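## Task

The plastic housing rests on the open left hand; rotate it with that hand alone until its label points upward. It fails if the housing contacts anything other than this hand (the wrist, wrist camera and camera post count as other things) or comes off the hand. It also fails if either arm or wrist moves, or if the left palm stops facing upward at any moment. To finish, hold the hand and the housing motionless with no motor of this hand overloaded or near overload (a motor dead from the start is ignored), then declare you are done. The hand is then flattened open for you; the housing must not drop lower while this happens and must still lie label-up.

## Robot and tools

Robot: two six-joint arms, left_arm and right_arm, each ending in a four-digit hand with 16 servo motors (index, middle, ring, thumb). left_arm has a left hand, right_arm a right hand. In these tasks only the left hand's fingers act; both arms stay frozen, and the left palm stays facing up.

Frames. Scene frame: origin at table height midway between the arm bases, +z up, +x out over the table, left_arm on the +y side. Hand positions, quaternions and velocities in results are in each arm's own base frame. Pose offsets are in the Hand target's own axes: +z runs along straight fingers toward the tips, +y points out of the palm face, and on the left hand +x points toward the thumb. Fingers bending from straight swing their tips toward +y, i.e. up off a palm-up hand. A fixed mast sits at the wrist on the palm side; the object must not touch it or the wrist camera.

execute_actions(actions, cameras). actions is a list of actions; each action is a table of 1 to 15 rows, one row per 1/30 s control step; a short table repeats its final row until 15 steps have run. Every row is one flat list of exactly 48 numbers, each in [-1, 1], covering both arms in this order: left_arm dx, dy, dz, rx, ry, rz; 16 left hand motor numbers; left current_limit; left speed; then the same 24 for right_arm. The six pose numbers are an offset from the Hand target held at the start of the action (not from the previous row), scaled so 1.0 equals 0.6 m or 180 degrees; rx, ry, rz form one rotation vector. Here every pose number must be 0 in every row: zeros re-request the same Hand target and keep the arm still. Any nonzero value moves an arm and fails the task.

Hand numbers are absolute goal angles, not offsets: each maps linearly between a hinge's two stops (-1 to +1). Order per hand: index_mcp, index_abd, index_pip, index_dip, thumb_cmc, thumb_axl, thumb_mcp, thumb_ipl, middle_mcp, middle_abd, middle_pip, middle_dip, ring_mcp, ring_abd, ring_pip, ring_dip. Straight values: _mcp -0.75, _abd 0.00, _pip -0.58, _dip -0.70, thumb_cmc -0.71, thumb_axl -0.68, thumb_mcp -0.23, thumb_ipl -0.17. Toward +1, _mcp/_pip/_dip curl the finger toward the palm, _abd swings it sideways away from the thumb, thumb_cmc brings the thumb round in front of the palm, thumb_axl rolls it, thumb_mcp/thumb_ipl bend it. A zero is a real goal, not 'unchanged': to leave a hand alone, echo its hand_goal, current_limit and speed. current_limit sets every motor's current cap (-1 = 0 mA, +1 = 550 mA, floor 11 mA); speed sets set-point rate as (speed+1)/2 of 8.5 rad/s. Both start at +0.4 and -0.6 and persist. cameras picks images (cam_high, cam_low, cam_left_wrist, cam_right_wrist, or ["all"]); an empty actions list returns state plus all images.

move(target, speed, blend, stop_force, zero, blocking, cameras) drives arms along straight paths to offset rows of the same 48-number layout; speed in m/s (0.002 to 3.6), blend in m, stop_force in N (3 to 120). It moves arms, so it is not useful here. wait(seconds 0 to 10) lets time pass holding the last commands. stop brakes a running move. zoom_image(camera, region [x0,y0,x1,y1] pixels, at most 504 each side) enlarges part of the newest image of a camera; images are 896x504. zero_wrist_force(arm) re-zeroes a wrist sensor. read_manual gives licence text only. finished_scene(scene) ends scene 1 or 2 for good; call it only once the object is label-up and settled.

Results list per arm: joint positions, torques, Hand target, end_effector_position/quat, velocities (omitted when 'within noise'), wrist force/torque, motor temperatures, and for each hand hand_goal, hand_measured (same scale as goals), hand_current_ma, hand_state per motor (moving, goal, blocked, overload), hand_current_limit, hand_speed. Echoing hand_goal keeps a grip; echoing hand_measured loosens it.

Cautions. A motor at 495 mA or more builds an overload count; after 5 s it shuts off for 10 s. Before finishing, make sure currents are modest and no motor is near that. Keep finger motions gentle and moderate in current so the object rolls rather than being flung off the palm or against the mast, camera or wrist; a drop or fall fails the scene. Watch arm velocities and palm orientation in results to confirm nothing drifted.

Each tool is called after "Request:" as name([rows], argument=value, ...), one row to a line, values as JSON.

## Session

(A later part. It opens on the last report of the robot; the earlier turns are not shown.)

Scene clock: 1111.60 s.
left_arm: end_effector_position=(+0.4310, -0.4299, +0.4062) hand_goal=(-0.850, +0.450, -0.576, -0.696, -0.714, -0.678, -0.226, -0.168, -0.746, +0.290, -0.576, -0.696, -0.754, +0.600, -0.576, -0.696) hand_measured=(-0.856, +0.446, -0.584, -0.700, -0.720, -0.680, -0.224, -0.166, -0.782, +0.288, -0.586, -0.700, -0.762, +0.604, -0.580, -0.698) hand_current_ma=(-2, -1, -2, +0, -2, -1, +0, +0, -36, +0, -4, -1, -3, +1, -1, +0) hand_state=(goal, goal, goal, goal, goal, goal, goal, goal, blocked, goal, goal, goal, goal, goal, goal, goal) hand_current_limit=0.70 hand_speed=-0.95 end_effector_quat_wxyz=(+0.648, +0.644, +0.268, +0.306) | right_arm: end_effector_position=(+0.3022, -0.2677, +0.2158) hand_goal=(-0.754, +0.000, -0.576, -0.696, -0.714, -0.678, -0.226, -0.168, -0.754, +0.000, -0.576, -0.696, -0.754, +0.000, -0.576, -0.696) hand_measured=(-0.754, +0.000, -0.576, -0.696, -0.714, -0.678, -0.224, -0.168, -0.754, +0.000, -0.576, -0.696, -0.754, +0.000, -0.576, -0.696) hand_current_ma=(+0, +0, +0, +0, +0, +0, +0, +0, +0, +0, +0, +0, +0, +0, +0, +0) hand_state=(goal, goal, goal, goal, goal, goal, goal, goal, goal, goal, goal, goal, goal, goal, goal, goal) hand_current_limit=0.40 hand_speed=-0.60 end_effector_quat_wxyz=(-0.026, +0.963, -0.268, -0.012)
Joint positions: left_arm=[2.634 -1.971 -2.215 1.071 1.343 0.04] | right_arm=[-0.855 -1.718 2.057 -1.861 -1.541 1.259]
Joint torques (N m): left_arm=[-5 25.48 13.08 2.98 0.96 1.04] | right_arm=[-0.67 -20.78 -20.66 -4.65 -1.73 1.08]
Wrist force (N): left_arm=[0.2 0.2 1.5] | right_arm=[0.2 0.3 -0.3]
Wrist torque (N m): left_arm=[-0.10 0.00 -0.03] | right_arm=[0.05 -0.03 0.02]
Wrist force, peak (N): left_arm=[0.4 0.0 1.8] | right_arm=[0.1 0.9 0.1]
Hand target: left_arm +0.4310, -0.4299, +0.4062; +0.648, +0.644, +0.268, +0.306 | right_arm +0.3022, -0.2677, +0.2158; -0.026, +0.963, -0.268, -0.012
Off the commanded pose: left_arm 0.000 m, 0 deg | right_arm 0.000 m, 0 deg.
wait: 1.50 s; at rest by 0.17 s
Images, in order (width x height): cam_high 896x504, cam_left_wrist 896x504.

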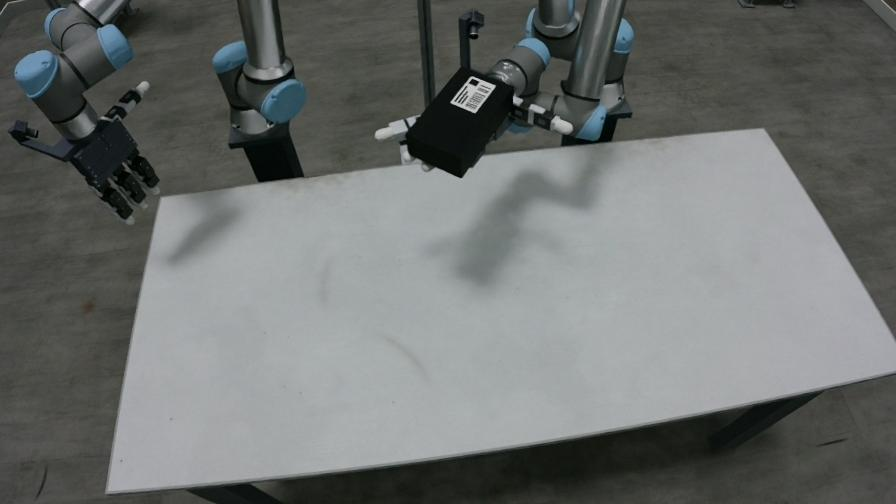

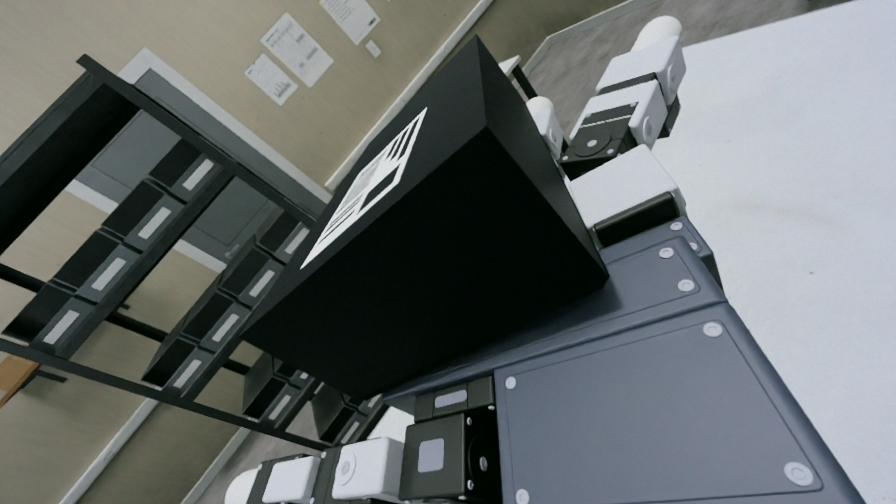

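Request:
move([
  [0,0,0,0,0,0,-0.85,0.15,-0.576,-0.696,-0.714,-0.678,-0.226,-0.168,-0.745,0.29,-0.576,-0.696,-0.754,0.6,-0.576,-0.696,0.7,-0.95,0,0,0,0,0,0,-0.754,0,-0.576,-0.696,-0.714,-0.678,-0.226,-0.168,-0.754,0,-0.576,-0.696,-0.754,0,-0.576,-0.696,0.4,-0.6],
], cameras=[])

Request:
wait(seconds=1, cameras=["cam_high","cam_left_wrist"])

Request:
zoom_image(camera="cam_high", region=[370, 30, 550, 190])

Scene clock: 1118.83 s.
left_arm: end_effector_position=(+0.4310, -0.4299, +0.4062) hand_goal=(-0.850, +0.150, -0.576, -0.696, -0.714, -0.678, -0.226, -0.168, -0.746, +0.290, -0.576, -0.696, -0.754, +0.600, -0.576, -0.696) hand_measured=(-0.856, +0.154, -0.584, -0.700, -0.720, -0.680, -0.224, -0.166, -0.782, +0.288, -0.586, -0.700, -0.762, +0.604, -0.580, -0.698) hand_current_ma=(-2, +1, -2, +0, -2, -1, +0, +0, -36, +0, -4, -1, -3, +1, -1, +0) hand_state=(goal, goal, goal, goal, goal, goal, goal, goal, blocked, goal, goal, goal, goal, goal, goal, goal) hand_current_limit=0.70 hand_speed=-0.95 end_effector_quat_wxyz=(+0.648, +0.644, +0.268, +0.306) | right_arm: end_effector_position=(+0.3022, -0.2677, +0.2158) hand_goal=(-0.754, +0.000, -0.576, -0.696, -0.714, -0.678, -0.226, -0.168, -0.754, +0.000, -0.576, -0.696, -0.754, +0.000, -0.576, -0.696) hand_measured=(-0.754, +0.000, -0.576, -0.696, -0.714, -0.678, -0.224, -0.168, -0.754, +0.000, -0.576, -0.696, -0.754, +0.000, -0.576, -0.696) hand_current_ma=(+0, +0, +0, +0, +0, +0, +0, +0, +0, +0, +0, +0, +0, +0, +0, +0) hand_state=(goal, goal, goal, goal, goal, goal, goal, goal, goal, goal, goal, goal, goal, goal, goal, goal) hand_current_limit=0.40 hand_speed=-0.60 end_effector_quat_wxyz=(-0.026, +0.963, -0.268, -0.012)
Joint positions: left_arm=[2.634 -1.971 -2.215 1.071 1.343 0.04] | right_arm=[-0.855 -1.718 2.057 -1.861 -1.541 1.259]
Joint torques (N m): left_arm=[-4.58 25.86 13.21 2.97 1.11 1.04] | right_arm=[0.94 -21.62 -21.45 -4.61 -1.99 1.19]
Wrist force (N): left_arm=[0.3 -0.1 1.5] | right_arm=[0.2 0.4 0.1]
Wrist torque (N m): left_arm=[-0.13 0.00 -0.03] | right_arm=[0.04 -0.03 0.02]
Wrist force, peak (N): left_arm=[0.2 0.0 1.9] | right_arm=[0.5 0.7 -0.3]
Hand target: left_arm +0.4310, -0.4299, +0.4062; +0.648, +0.644, +0.268, +0.306 | right_arm +0.3022, -0.2677, +0.2158; -0.026, +0.963, -0.268, -0.012
Off the commanded pose: left_arm 0.000 m, 0 deg | right_arm 0.000 m, 0 deg.
move: done
No camera images: "cameras" was empty.

Scene clock: 1119.83 s.
left_arm: end_effector_position=(+0.4310, -0.4299, +0.4062) hand_goal=(-0.850, +0.150, -0.576, -0.696, -0.714, -0.678, -0.226, -0.168, -0.746, +0.290, -0.576, -0.696, -0.754, +0.600, -0.576, -0.696) hand_measured=(-0.856, +0.154, -0.584, -0.700, -0.720, -0.680, -0.224, -0.166, -0.782, +0.288, -0.586, -0.700, -0.762, +0.604, -0.580, -0.698) hand_current_ma=(-2, +1, -2, +0, -2, -1, +0, +0, -36, +0, -4, -1, -3, +1, -1, +0) hand_state=(goal, goal, goal, goal, goal, goal, goal, goal, blocked, goal, goal, goal, goal, goal, goal, goal) hand_current_limit=0.70 hand_speed=-0.95 end_effector_quat_wxyz=(+0.648, +0.644, +0.268, +0.306) | right_arm: end_effector_position=(+0.3022, -0.2677, +0.2158) hand_goal=(-0.754, +0.000, -0.576, -0.696, -0.714, -0.678, -0.226, -0.168, -0.754, +0.000, -0.576, -0.696, -0.754, +0.000, -0.576, -0.696) hand_measured=(-0.754, +0.000, -0.576, -0.696, -0.714, -0.678, -0.224, -0.168, -0.754, +0.000, -0.576, -0.696, -0.754, +0.000, -0.576, -0.696) hand_current_ma=(+0, +0, +0, +0, +0, +0, +0, +0, +0, +0, +0, +0, +0, +0, +0, +0) hand_state=(goal, goal, goal, goal, goal, goal, goal, goal, goal, goal, goal, goal, goal, goal, goal, goal) hand_current_limit=0.40 hand_speed=-0.60 end_effector_quat_wxyz=(-0.026, +0.963, -0.268, -0.012)
Joint positions: left_arm=[2.634 -1.971 -2.215 1.071 1.343 0.04] | right_arm=[-0.855 -1.718 2.057 -1.861 -1.541 1.259]
Joint torques (N m): left_arm=[-5.18 25.15 13.48 3.09 1.13 1.05] | right_arm=[1.18 -19.6 -21.56 -4.45 -2.1 1.36]
Wrist force (N): left_arm=[0.3 0.0 1.4] | right_arm=[0.1 0.3 0.1]
Wrist torque (N m): left_arm=[-0.10 -0.02 -0.01] | right_arm=[0.02 -0.03 0.01]
Wrist force, peak (N): left_arm=[0.1 0.0 1.8] | right_arm=[0.5 0.5 0.1]
Hand target: left_arm +0.4310, -0.4299, +0.4062; +0.648, +0.644, +0.268, +0.306 | right_arm +0.3022, -0.2677, +0.2158; -0.026, +0.963, -0.268, -0.012
Off the commanded pose: left_arm 0.000 m, 0 deg | right_arm 0.000 m, 0 deg.
wait: 1.00 s; at rest by 0.17 s
Images, in order (width x height): cam_high 896x504, cam_left_wrist 896x504.

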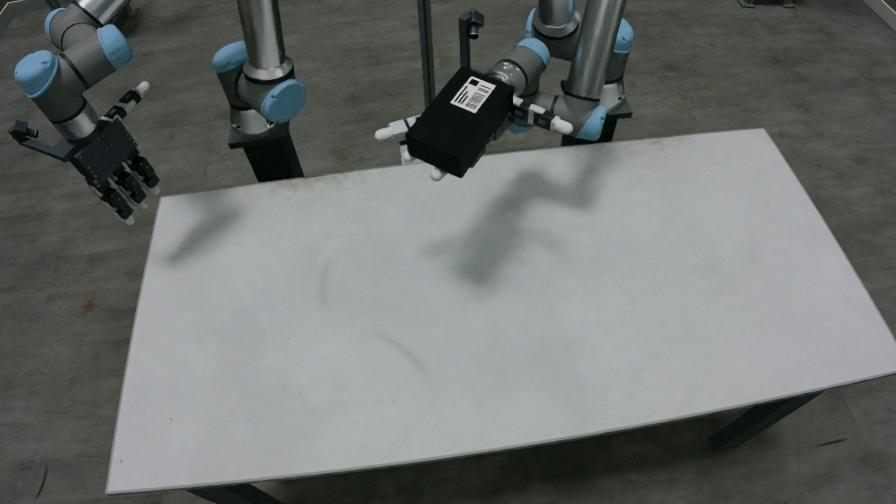

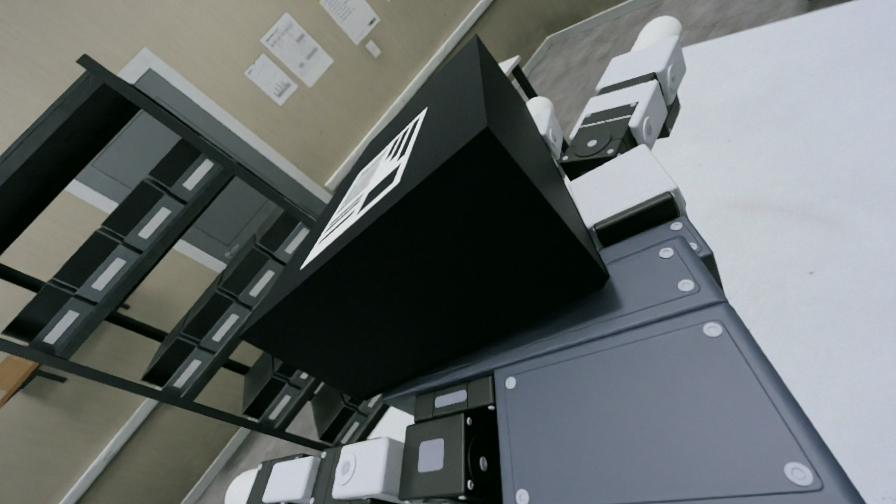

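Scaled by 2.800 from the camera's 896x504 image, which has a finer 1280x720 frame.

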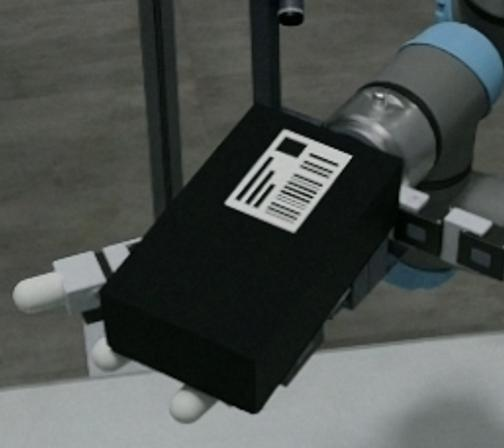

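Request:
move([
  [0,0,0,0,0,0,-0.85,0,-0.576,-0.696,-0.714,-0.678,-0.226,-0.168,-0.745,0.29,-0.576,-0.696,-0.85,0.6,-0.576,-0.696,0.7,-0.95,0,0,0,0,0,0,-0.754,0,-0.576,-0.696,-0.714,-0.678,-0.226,-0.168,-0.754,0,-0.576,-0.696,-0.754,0,-0.576,-0.696,0.4,-0.6],
  [0,0,0,0,0,0,-0.754,0,-0.576,-0.696,-0.714,-0.678,-0.226,-0.168,-0.745,0.29,-0.576,-0.696,-0.85,0.5,-0.576,-0.696,0.7,-0.95,0,0,0,0,0,0,-0.754,0,-0.576,-0.696,-0.714,-0.678,-0.226,-0.168,-0.754,0,-0.576,-0.696,-0.754,0,-0.576,-0.696,0.4,-0.6],
  [0,0,0,0,0,0,-0.754,0,-0.576,-0.696,-0.714,-0.678,-0.226,-0.168,-0.85,0.29,-0.576,-0.696,-0.85,0.4,-0.576,-0.696,0.7,-0.94,0,0,0,0,0,0,-0.754,0,-0.576,-0.696,-0.714,-0.678,-0.226,-0.168,-0.754,0,-0.576,-0.696,-0.754,0,-0.576,-0.696,0.4,-0.6],
], cameras=[])

Request:
wait(seconds=1.5, cameras=["cam_high","cam_left_wrist"])

Request:
zoom_image(camera="cam_high", region=[370, 30, 550, 190])

Scene clock: 1129.50 s.
left_arm: end_effector_position=(+0.4310, -0.4299, +0.4062) hand_goal=(-0.754, +0.000, -0.576, -0.696, -0.714, -0.678, -0.226, -0.168, -0.850, +0.290, -0.576, -0.696, -0.850, +0.400, -0.576, -0.696) hand_measured=(-0.784, +0.004, -0.584, -0.700, -0.720, -0.680, -0.224, -0.166, -0.856, +0.288, -0.586, -0.700, -0.858, +0.404, -0.580, -0.698) hand_current_ma=(-27, +0, -3, +0, -2, -1, +0, +0, -2, +0, -3, -1, -3, +0, -1, +0) hand_state=(blocked, goal, goal, goal, goal, goal, goal, goal, goal, goal, goal, goal, goal, goal, goal, goal) hand_current_limit=0.70 hand_speed=-0.94 end_effector_quat_wxyz=(+0.648, +0.644, +0.268, +0.306) | right_arm: end_effector_position=(+0.3022, -0.2677, +0.2158) hand_goal=(-0.754, +0.000, -0.576, -0.696, -0.714, -0.678, -0.226, -0.168, -0.754, +0.000, -0.576, -0.696, -0.754, +0.000, -0.576, -0.696) hand_measured=(-0.754, +0.000, -0.576, -0.696, -0.714, -0.678, -0.224, -0.168, -0.754, +0.000, -0.576, -0.696, -0.754, +0.000, -0.576, -0.696) hand_current_ma=(+0, +0, +0, +0, +0, +0, +0, +0, +0, +0, +0, +0, +0, +0, +0, +0) hand_state=(goal, goal, goal, goal, goal, goal, goal, goal, goal, goal, goal, goal, goal, goal, goal, goal) hand_current_limit=0.40 hand_speed=-0.60 end_effector_quat_wxyz=(-0.026, +0.963, -0.268, -0.012)
Joint positions: left_arm=[2.634 -1.971 -2.215 1.071 1.343 0.04] | right_arm=[-0.855 -1.718 2.057 -1.861 -1.541 1.259]
Joint torques (N m): left_arm=[-5.45 25.12 13.49 3.1 1.18 1.08] | right_arm=[-0.33 -21.45 -21.24 -4.53 -1.75 1.19]
Wrist force (N): left_arm=[0.1 -0.2 1.6] | right_arm=[0.5 0.1 0.1]
Wrist torque (N m): left_arm=[-0.15 0.02 -0.04] | right_arm=[0.00 -0.06 0.03]
Wrist force, peak (N): left_arm=[0.2 0.3 1.8] | right_arm=[0.4 0.9 0.3]
Hand target: left_arm +0.4310, -0.4299, +0.4062; +0.648, +0.644, +0.268, +0.306 | right_arm +0.3022, -0.2677, +0.2158; -0.026, +0.963, -0.268, -0.012
Off the commanded pose: left_arm 0.000 m, 0 deg | right_arm 0.000 m, 0 deg.
move: done
No camera images: "cameras" was empty.

Scene clock: 1131.00 s.
left_arm: end_effector_position=(+0.4310, -0.4299, +0.4062) hand_goal=(-0.754, +0.000, -0.576, -0.696, -0.714, -0.678, -0.226, -0.168, -0.850, +0.290, -0.576, -0.696, -0.850, +0.400, -0.576, -0.696) hand_measured=(-0.784, +0.004, -0.584, -0.700, -0.720, -0.680, -0.224, -0.166, -0.856, +0.288, -0.586, -0.700, -0.858, +0.404, -0.580, -0.698) hand_current_ma=(-27, +0, -3, +0, -2, -1, +0, +0, -2, +0, -3, -1, -3, +0, -1, +0) hand_state=(blocked, goal, goal, goal, goal, goal, goal, goal, goal, goal, goal, goal, goal, goal, goal, goal) hand_current_limit=0.70 hand_speed=-0.94 end_effector_quat_wxyz=(+0.648, +0.644, +0.268, +0.306) | right_arm: end_effector_position=(+0.3022, -0.2677, +0.2158) hand_goal=(-0.754, +0.000, -0.576, -0.696, -0.714, -0.678, -0.226, -0.168, -0.754, +0.000, -0.576, -0.696, -0.754, +0.000, -0.576, -0.696) hand_measured=(-0.754, +0.000, -0.576, -0.696, -0.714, -0.678, -0.224, -0.168, -0.754, +0.000, -0.576, -0.696, -0.754, +0.000, -0.576, -0.696) hand_current_ma=(+0, +0, +0, +0, +0, +0, +0, +0, +0, +0, +0, +0, +0, +0, +0, +0) hand_state=(goal, goal, goal, goal, goal, goal, goal, goal, goal, goal, goal, goal, goal, goal, goal, goal) hand_current_limit=0.40 hand_speed=-0.60 end_effector_quat_wxyz=(-0.026, +0.963, -0.268, -0.012)
Joint positions: left_arm=[2.634 -1.971 -2.215 1.071 1.343 0.04] | right_arm=[-0.855 -1.718 2.057 -1.861 -1.541 1.259]
Joint torques (N m): left_arm=[-5.49 25.1 13.36 3.25 1.21 1.13] | right_arm=[-0.34 -20.82 -21.04 -4.61 -1.86 1.14]
Wrist force (N): left_arm=[0.1 -0.1 1.7] | right_arm=[0.2 0.5 0.0]
Wrist torque (N m): left_arm=[-0.13 0.02 -0.04] | right_arm=[0.06 -0.02 0.02]
Wrist force, peak (N): left_arm=[0.3 0.0 1.9] | right_arm=[0.3 0.7 -0.5]
Hand target: left_arm +0.4310, -0.4299, +0.4062; +0.648, +0.644, +0.268, +0.306 | right_arm +0.3022, -0.2677, +0.2158; -0.026, +0.963, -0.268, -0.012
Off the commanded pose: left_arm 0.000 m, 0 deg | right_arm 0.000 m, 0 deg.
wait: 1.50 s; at rest by 0.17 s
Images, in order (width x height): cam_high 896x504, cam_left_wrist 896x504.

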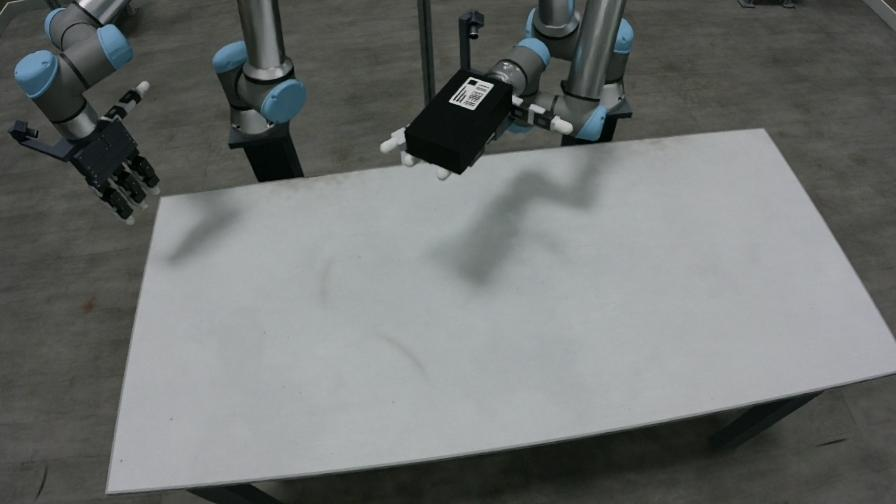

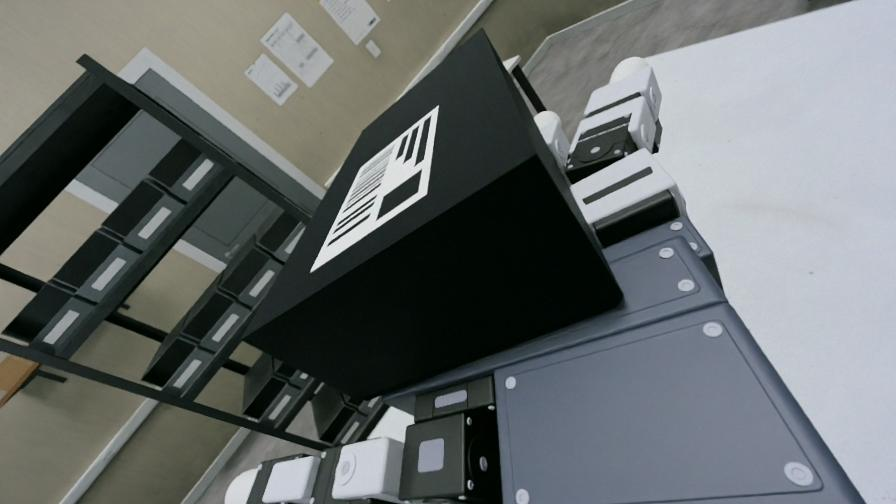

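Scaled by 2.800 from the camera's 896x504 image, which has a finer 1280x720 frame.

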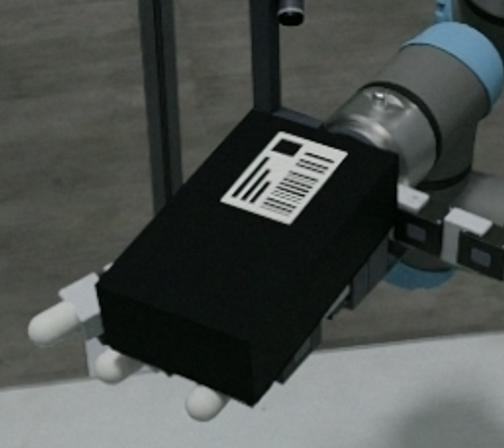

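Request:
move([
  [0,0,0,0,0,0,-0.754,0,-0.576,-0.696,-0.714,-0.678,-0.226,-0.168,-0.85,0,-0.576,-0.696,-0.85,0,-0.576,-0.696,0.7,-0.95,0,0,0,0,0,0,-0.754,0,-0.576,-0.696,-0.714,-0.678,-0.226,-0.168,-0.754,0,-0.576,-0.696,-0.754,0,-0.576,-0.696,0.4,-0.6],
  [0,0,0,0,0,0,-0.754,0,-0.576,-0.696,-0.714,-0.678,-0.226,-0.168,-0.754,0,-0.576,-0.696,-0.754,0,-0.576,-0.696,0.7,-0.95,0,0,0,0,0,0,-0.754,0,-0.576,-0.696,-0.714,-0.678,-0.226,-0.168,-0.754,0,-0.576,-0.696,-0.754,0,-0.576,-0.696,0.4,-0.6],
], cameras=[])

Request:
wait(seconds=2.5, cameras=["cam_high","cam_left_wrist"])

Request:
zoom_image(camera="cam_high", region=[370, 30, 550, 190])

Scene clock: 1139.17 s.
left_arm: end_effector_position=(+0.4310, -0.4299, +0.4062) hand_goal=(-0.754, +0.000, -0.576, -0.696, -0.714, -0.678, -0.226, -0.168, -0.754, +0.000, -0.576, -0.696, -0.754, +0.000, -0.576, -0.696) hand_measured=(-0.784, +0.004, -0.584, -0.700, -0.720, -0.680, -0.224, -0.166, -0.784, +0.004, -0.586, -0.700, -0.780, +0.004, -0.580, -0.698) hand_current_ma=(-27, +0, -3, +0, -2, -1, +0, +0, -27, +0, -3, -1, -21, +1, -1, +0) hand_state=(blocked, goal, goal, goal, goal, goal, goal, goal, blocked, goal, goal, goal, blocked, goal, goal, goal) hand_current_limit=0.70 hand_speed=-0.95 end_effector_quat_wxyz=(+0.648, +0.644, +0.268, +0.306) | right_arm: end_effector_position=(+0.3022, -0.2677, +0.2158) hand_goal=(-0.754, +0.000, -0.576, -0.696, -0.714, -0.678, -0.226, -0.168, -0.754, +0.000, -0.576, -0.696, -0.754, +0.000, -0.576, -0.696) hand_measured=(-0.754, +0.000, -0.576, -0.696, -0.714, -0.678, -0.224, -0.168, -0.754, +0.000, -0.576, -0.696, -0.754, +0.000, -0.576, -0.696) hand_current_ma=(+0, +0, +0, +0, +0, +0, +0, +0, +0, +0, +0, +0, +0, +0, +0, +0) hand_state=(goal, goal, goal, goal, goal, goal, goal, goal, goal, goal, goal, goal, goal, goal, goal, goal) hand_current_limit=0.40 hand_speed=-0.60 end_effector_quat_wxyz=(-0.026, +0.963, -0.268, -0.012)
Joint positions: left_arm=[2.634 -1.971 -2.215 1.071 1.343 0.04] | right_arm=[-0.855 -1.718 2.057 -1.861 -1.541 1.259]
Joint torques (N m): left_arm=[-5.41 24.49 13.61 3.14 1.29 1.11] | right_arm=[1.36 -21.44 -20.28 -4.69 -1.69 1.43]
Wrist force (N): left_arm=[-0.1 0.0 1.6] | right_arm=[0.0 0.3 0.4]
Wrist torque (N m): left_arm=[-0.12 0.04 -0.07] | right_arm=[0.00 -0.01 0.00]
Wrist force, peak (N): left_arm=[0.3 0.0 1.8] | right_arm=[0.6 0.6 -0.3]
Hand target: left_arm +0.4310, -0.4299, +0.4062; +0.648, +0.644, +0.268, +0.306 | right_arm +0.3022, -0.2677, +0.2158; -0.026, +0.963, -0.268, -0.012
Off the commanded pose: left_arm 0.000 m, 0 deg | right_arm 0.000 m, 0 deg.
move: done
No camera images: "cameras" was empty.

Scene clock: 1141.67 s.
left_arm: end_effector_position=(+0.4310, -0.4299, +0.4062) hand_goal=(-0.754, +0.000, -0.576, -0.696, -0.714, -0.678, -0.226, -0.168, -0.754, +0.000, -0.576, -0.696, -0.754, +0.000, -0.576, -0.696) hand_measured=(-0.784, +0.004, -0.584, -0.700, -0.720, -0.680, -0.224, -0.166, -0.784, +0.004, -0.586, -0.700, -0.780, +0.004, -0.580, -0.698) hand_current_ma=(-27, +0, -3, +0, -2, -1, +0, +0, -27, +0, -3, -1, -21, +1, -1, +0) hand_state=(blocked, goal, goal, goal, goal, goal, goal, goal, blocked, goal, goal, goal, blocked, goal, goal, goal) hand_current_limit=0.70 hand_speed=-0.95 end_effector_quat_wxyz=(+0.648, +0.644, +0.268, +0.306) | right_arm: end_effector_position=(+0.3022, -0.2677, +0.2158) hand_goal=(-0.754, +0.000, -0.576, -0.696, -0.714, -0.678, -0.226, -0.168, -0.754, +0.000, -0.576, -0.696, -0.754, +0.000, -0.576, -0.696) hand_measured=(-0.754, +0.000, -0.576, -0.696, -0.714, -0.678, -0.224, -0.168, -0.754, +0.000, -0.576, -0.696, -0.754, +0.000, -0.576, -0.696) hand_current_ma=(+0, +0, +0, +0, +0, +0, +0, +0, +0, +0, +0, +0, +0, +0, +0, +0) hand_state=(goal, goal, goal, goal, goal, goal, goal, goal, goal, goal, goal, goal, goal, goal, goal, goal) hand_current_limit=0.40 hand_speed=-0.60 end_effector_quat_wxyz=(-0.026, +0.963, -0.268, -0.012)
Joint positions: left_arm=[2.634 -1.971 -2.215 1.071 1.343 0.04] | right_arm=[-0.855 -1.718 2.057 -1.861 -1.541 1.259]
Joint torques (N m): left_arm=[-5.06 24.43 13.7 3.24 1.54 1.19] | right_arm=[0.88 -19.87 -20.35 -4.82 -1.76 1.32]
Wrist force (N): left_arm=[0.1 0.1 1.7] | right_arm=[0.6 0.3 0.2]
Wrist torque (N m): left_arm=[-0.11 0.03 -0.06] | right_arm=[0.01 -0.08 0.05]
Wrist force, peak (N): left_arm=[0.2 -0.2 2.0] | right_arm=[0.6 0.7 0.0]
Hand target: left_arm +0.4310, -0.4299, +0.4062; +0.648, +0.644, +0.268, +0.306 | right_arm +0.3022, -0.2677, +0.2158; -0.026, +0.963, -0.268, -0.012
Off the commanded pose: left_arm 0.000 m, 0 deg | right_arm 0.000 m, 0 deg.
wait: 2.50 s; at rest by 0.17 s
Images, in order (width x height): cam_high 896x504, cam_left_wrist 896x504.

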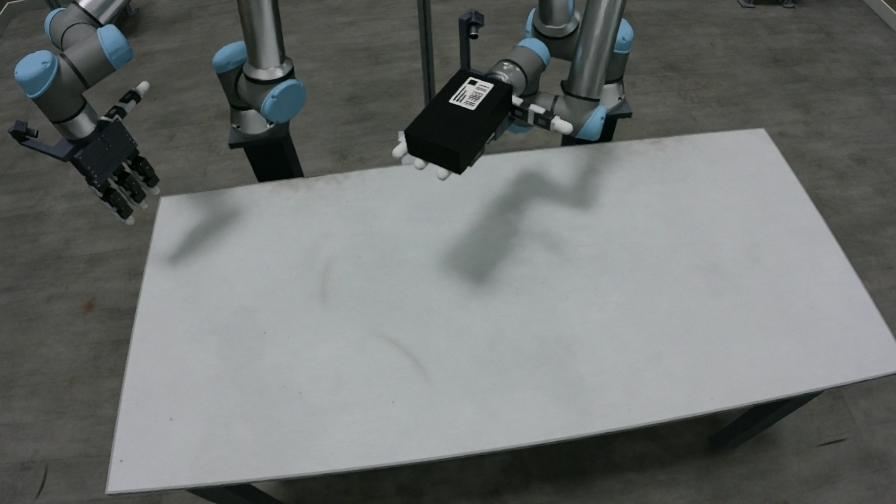

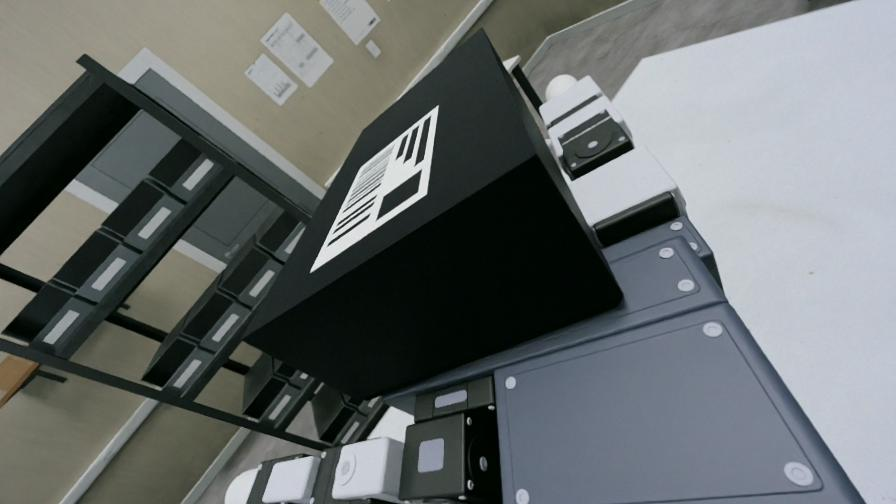

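Scaled by 2.800 from the camera's 896x504 image, which has a finer 1280x720 frame.

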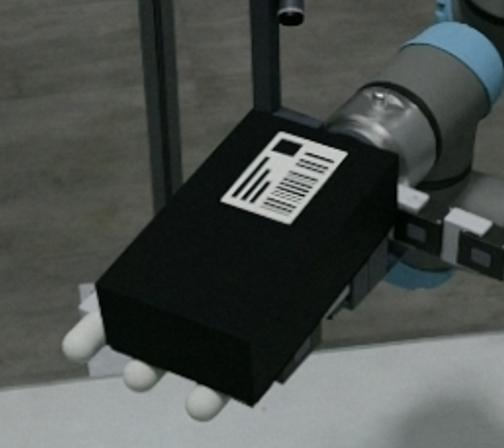

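Request:
finished_scene(scene=1)

The scene is finished: the task was done.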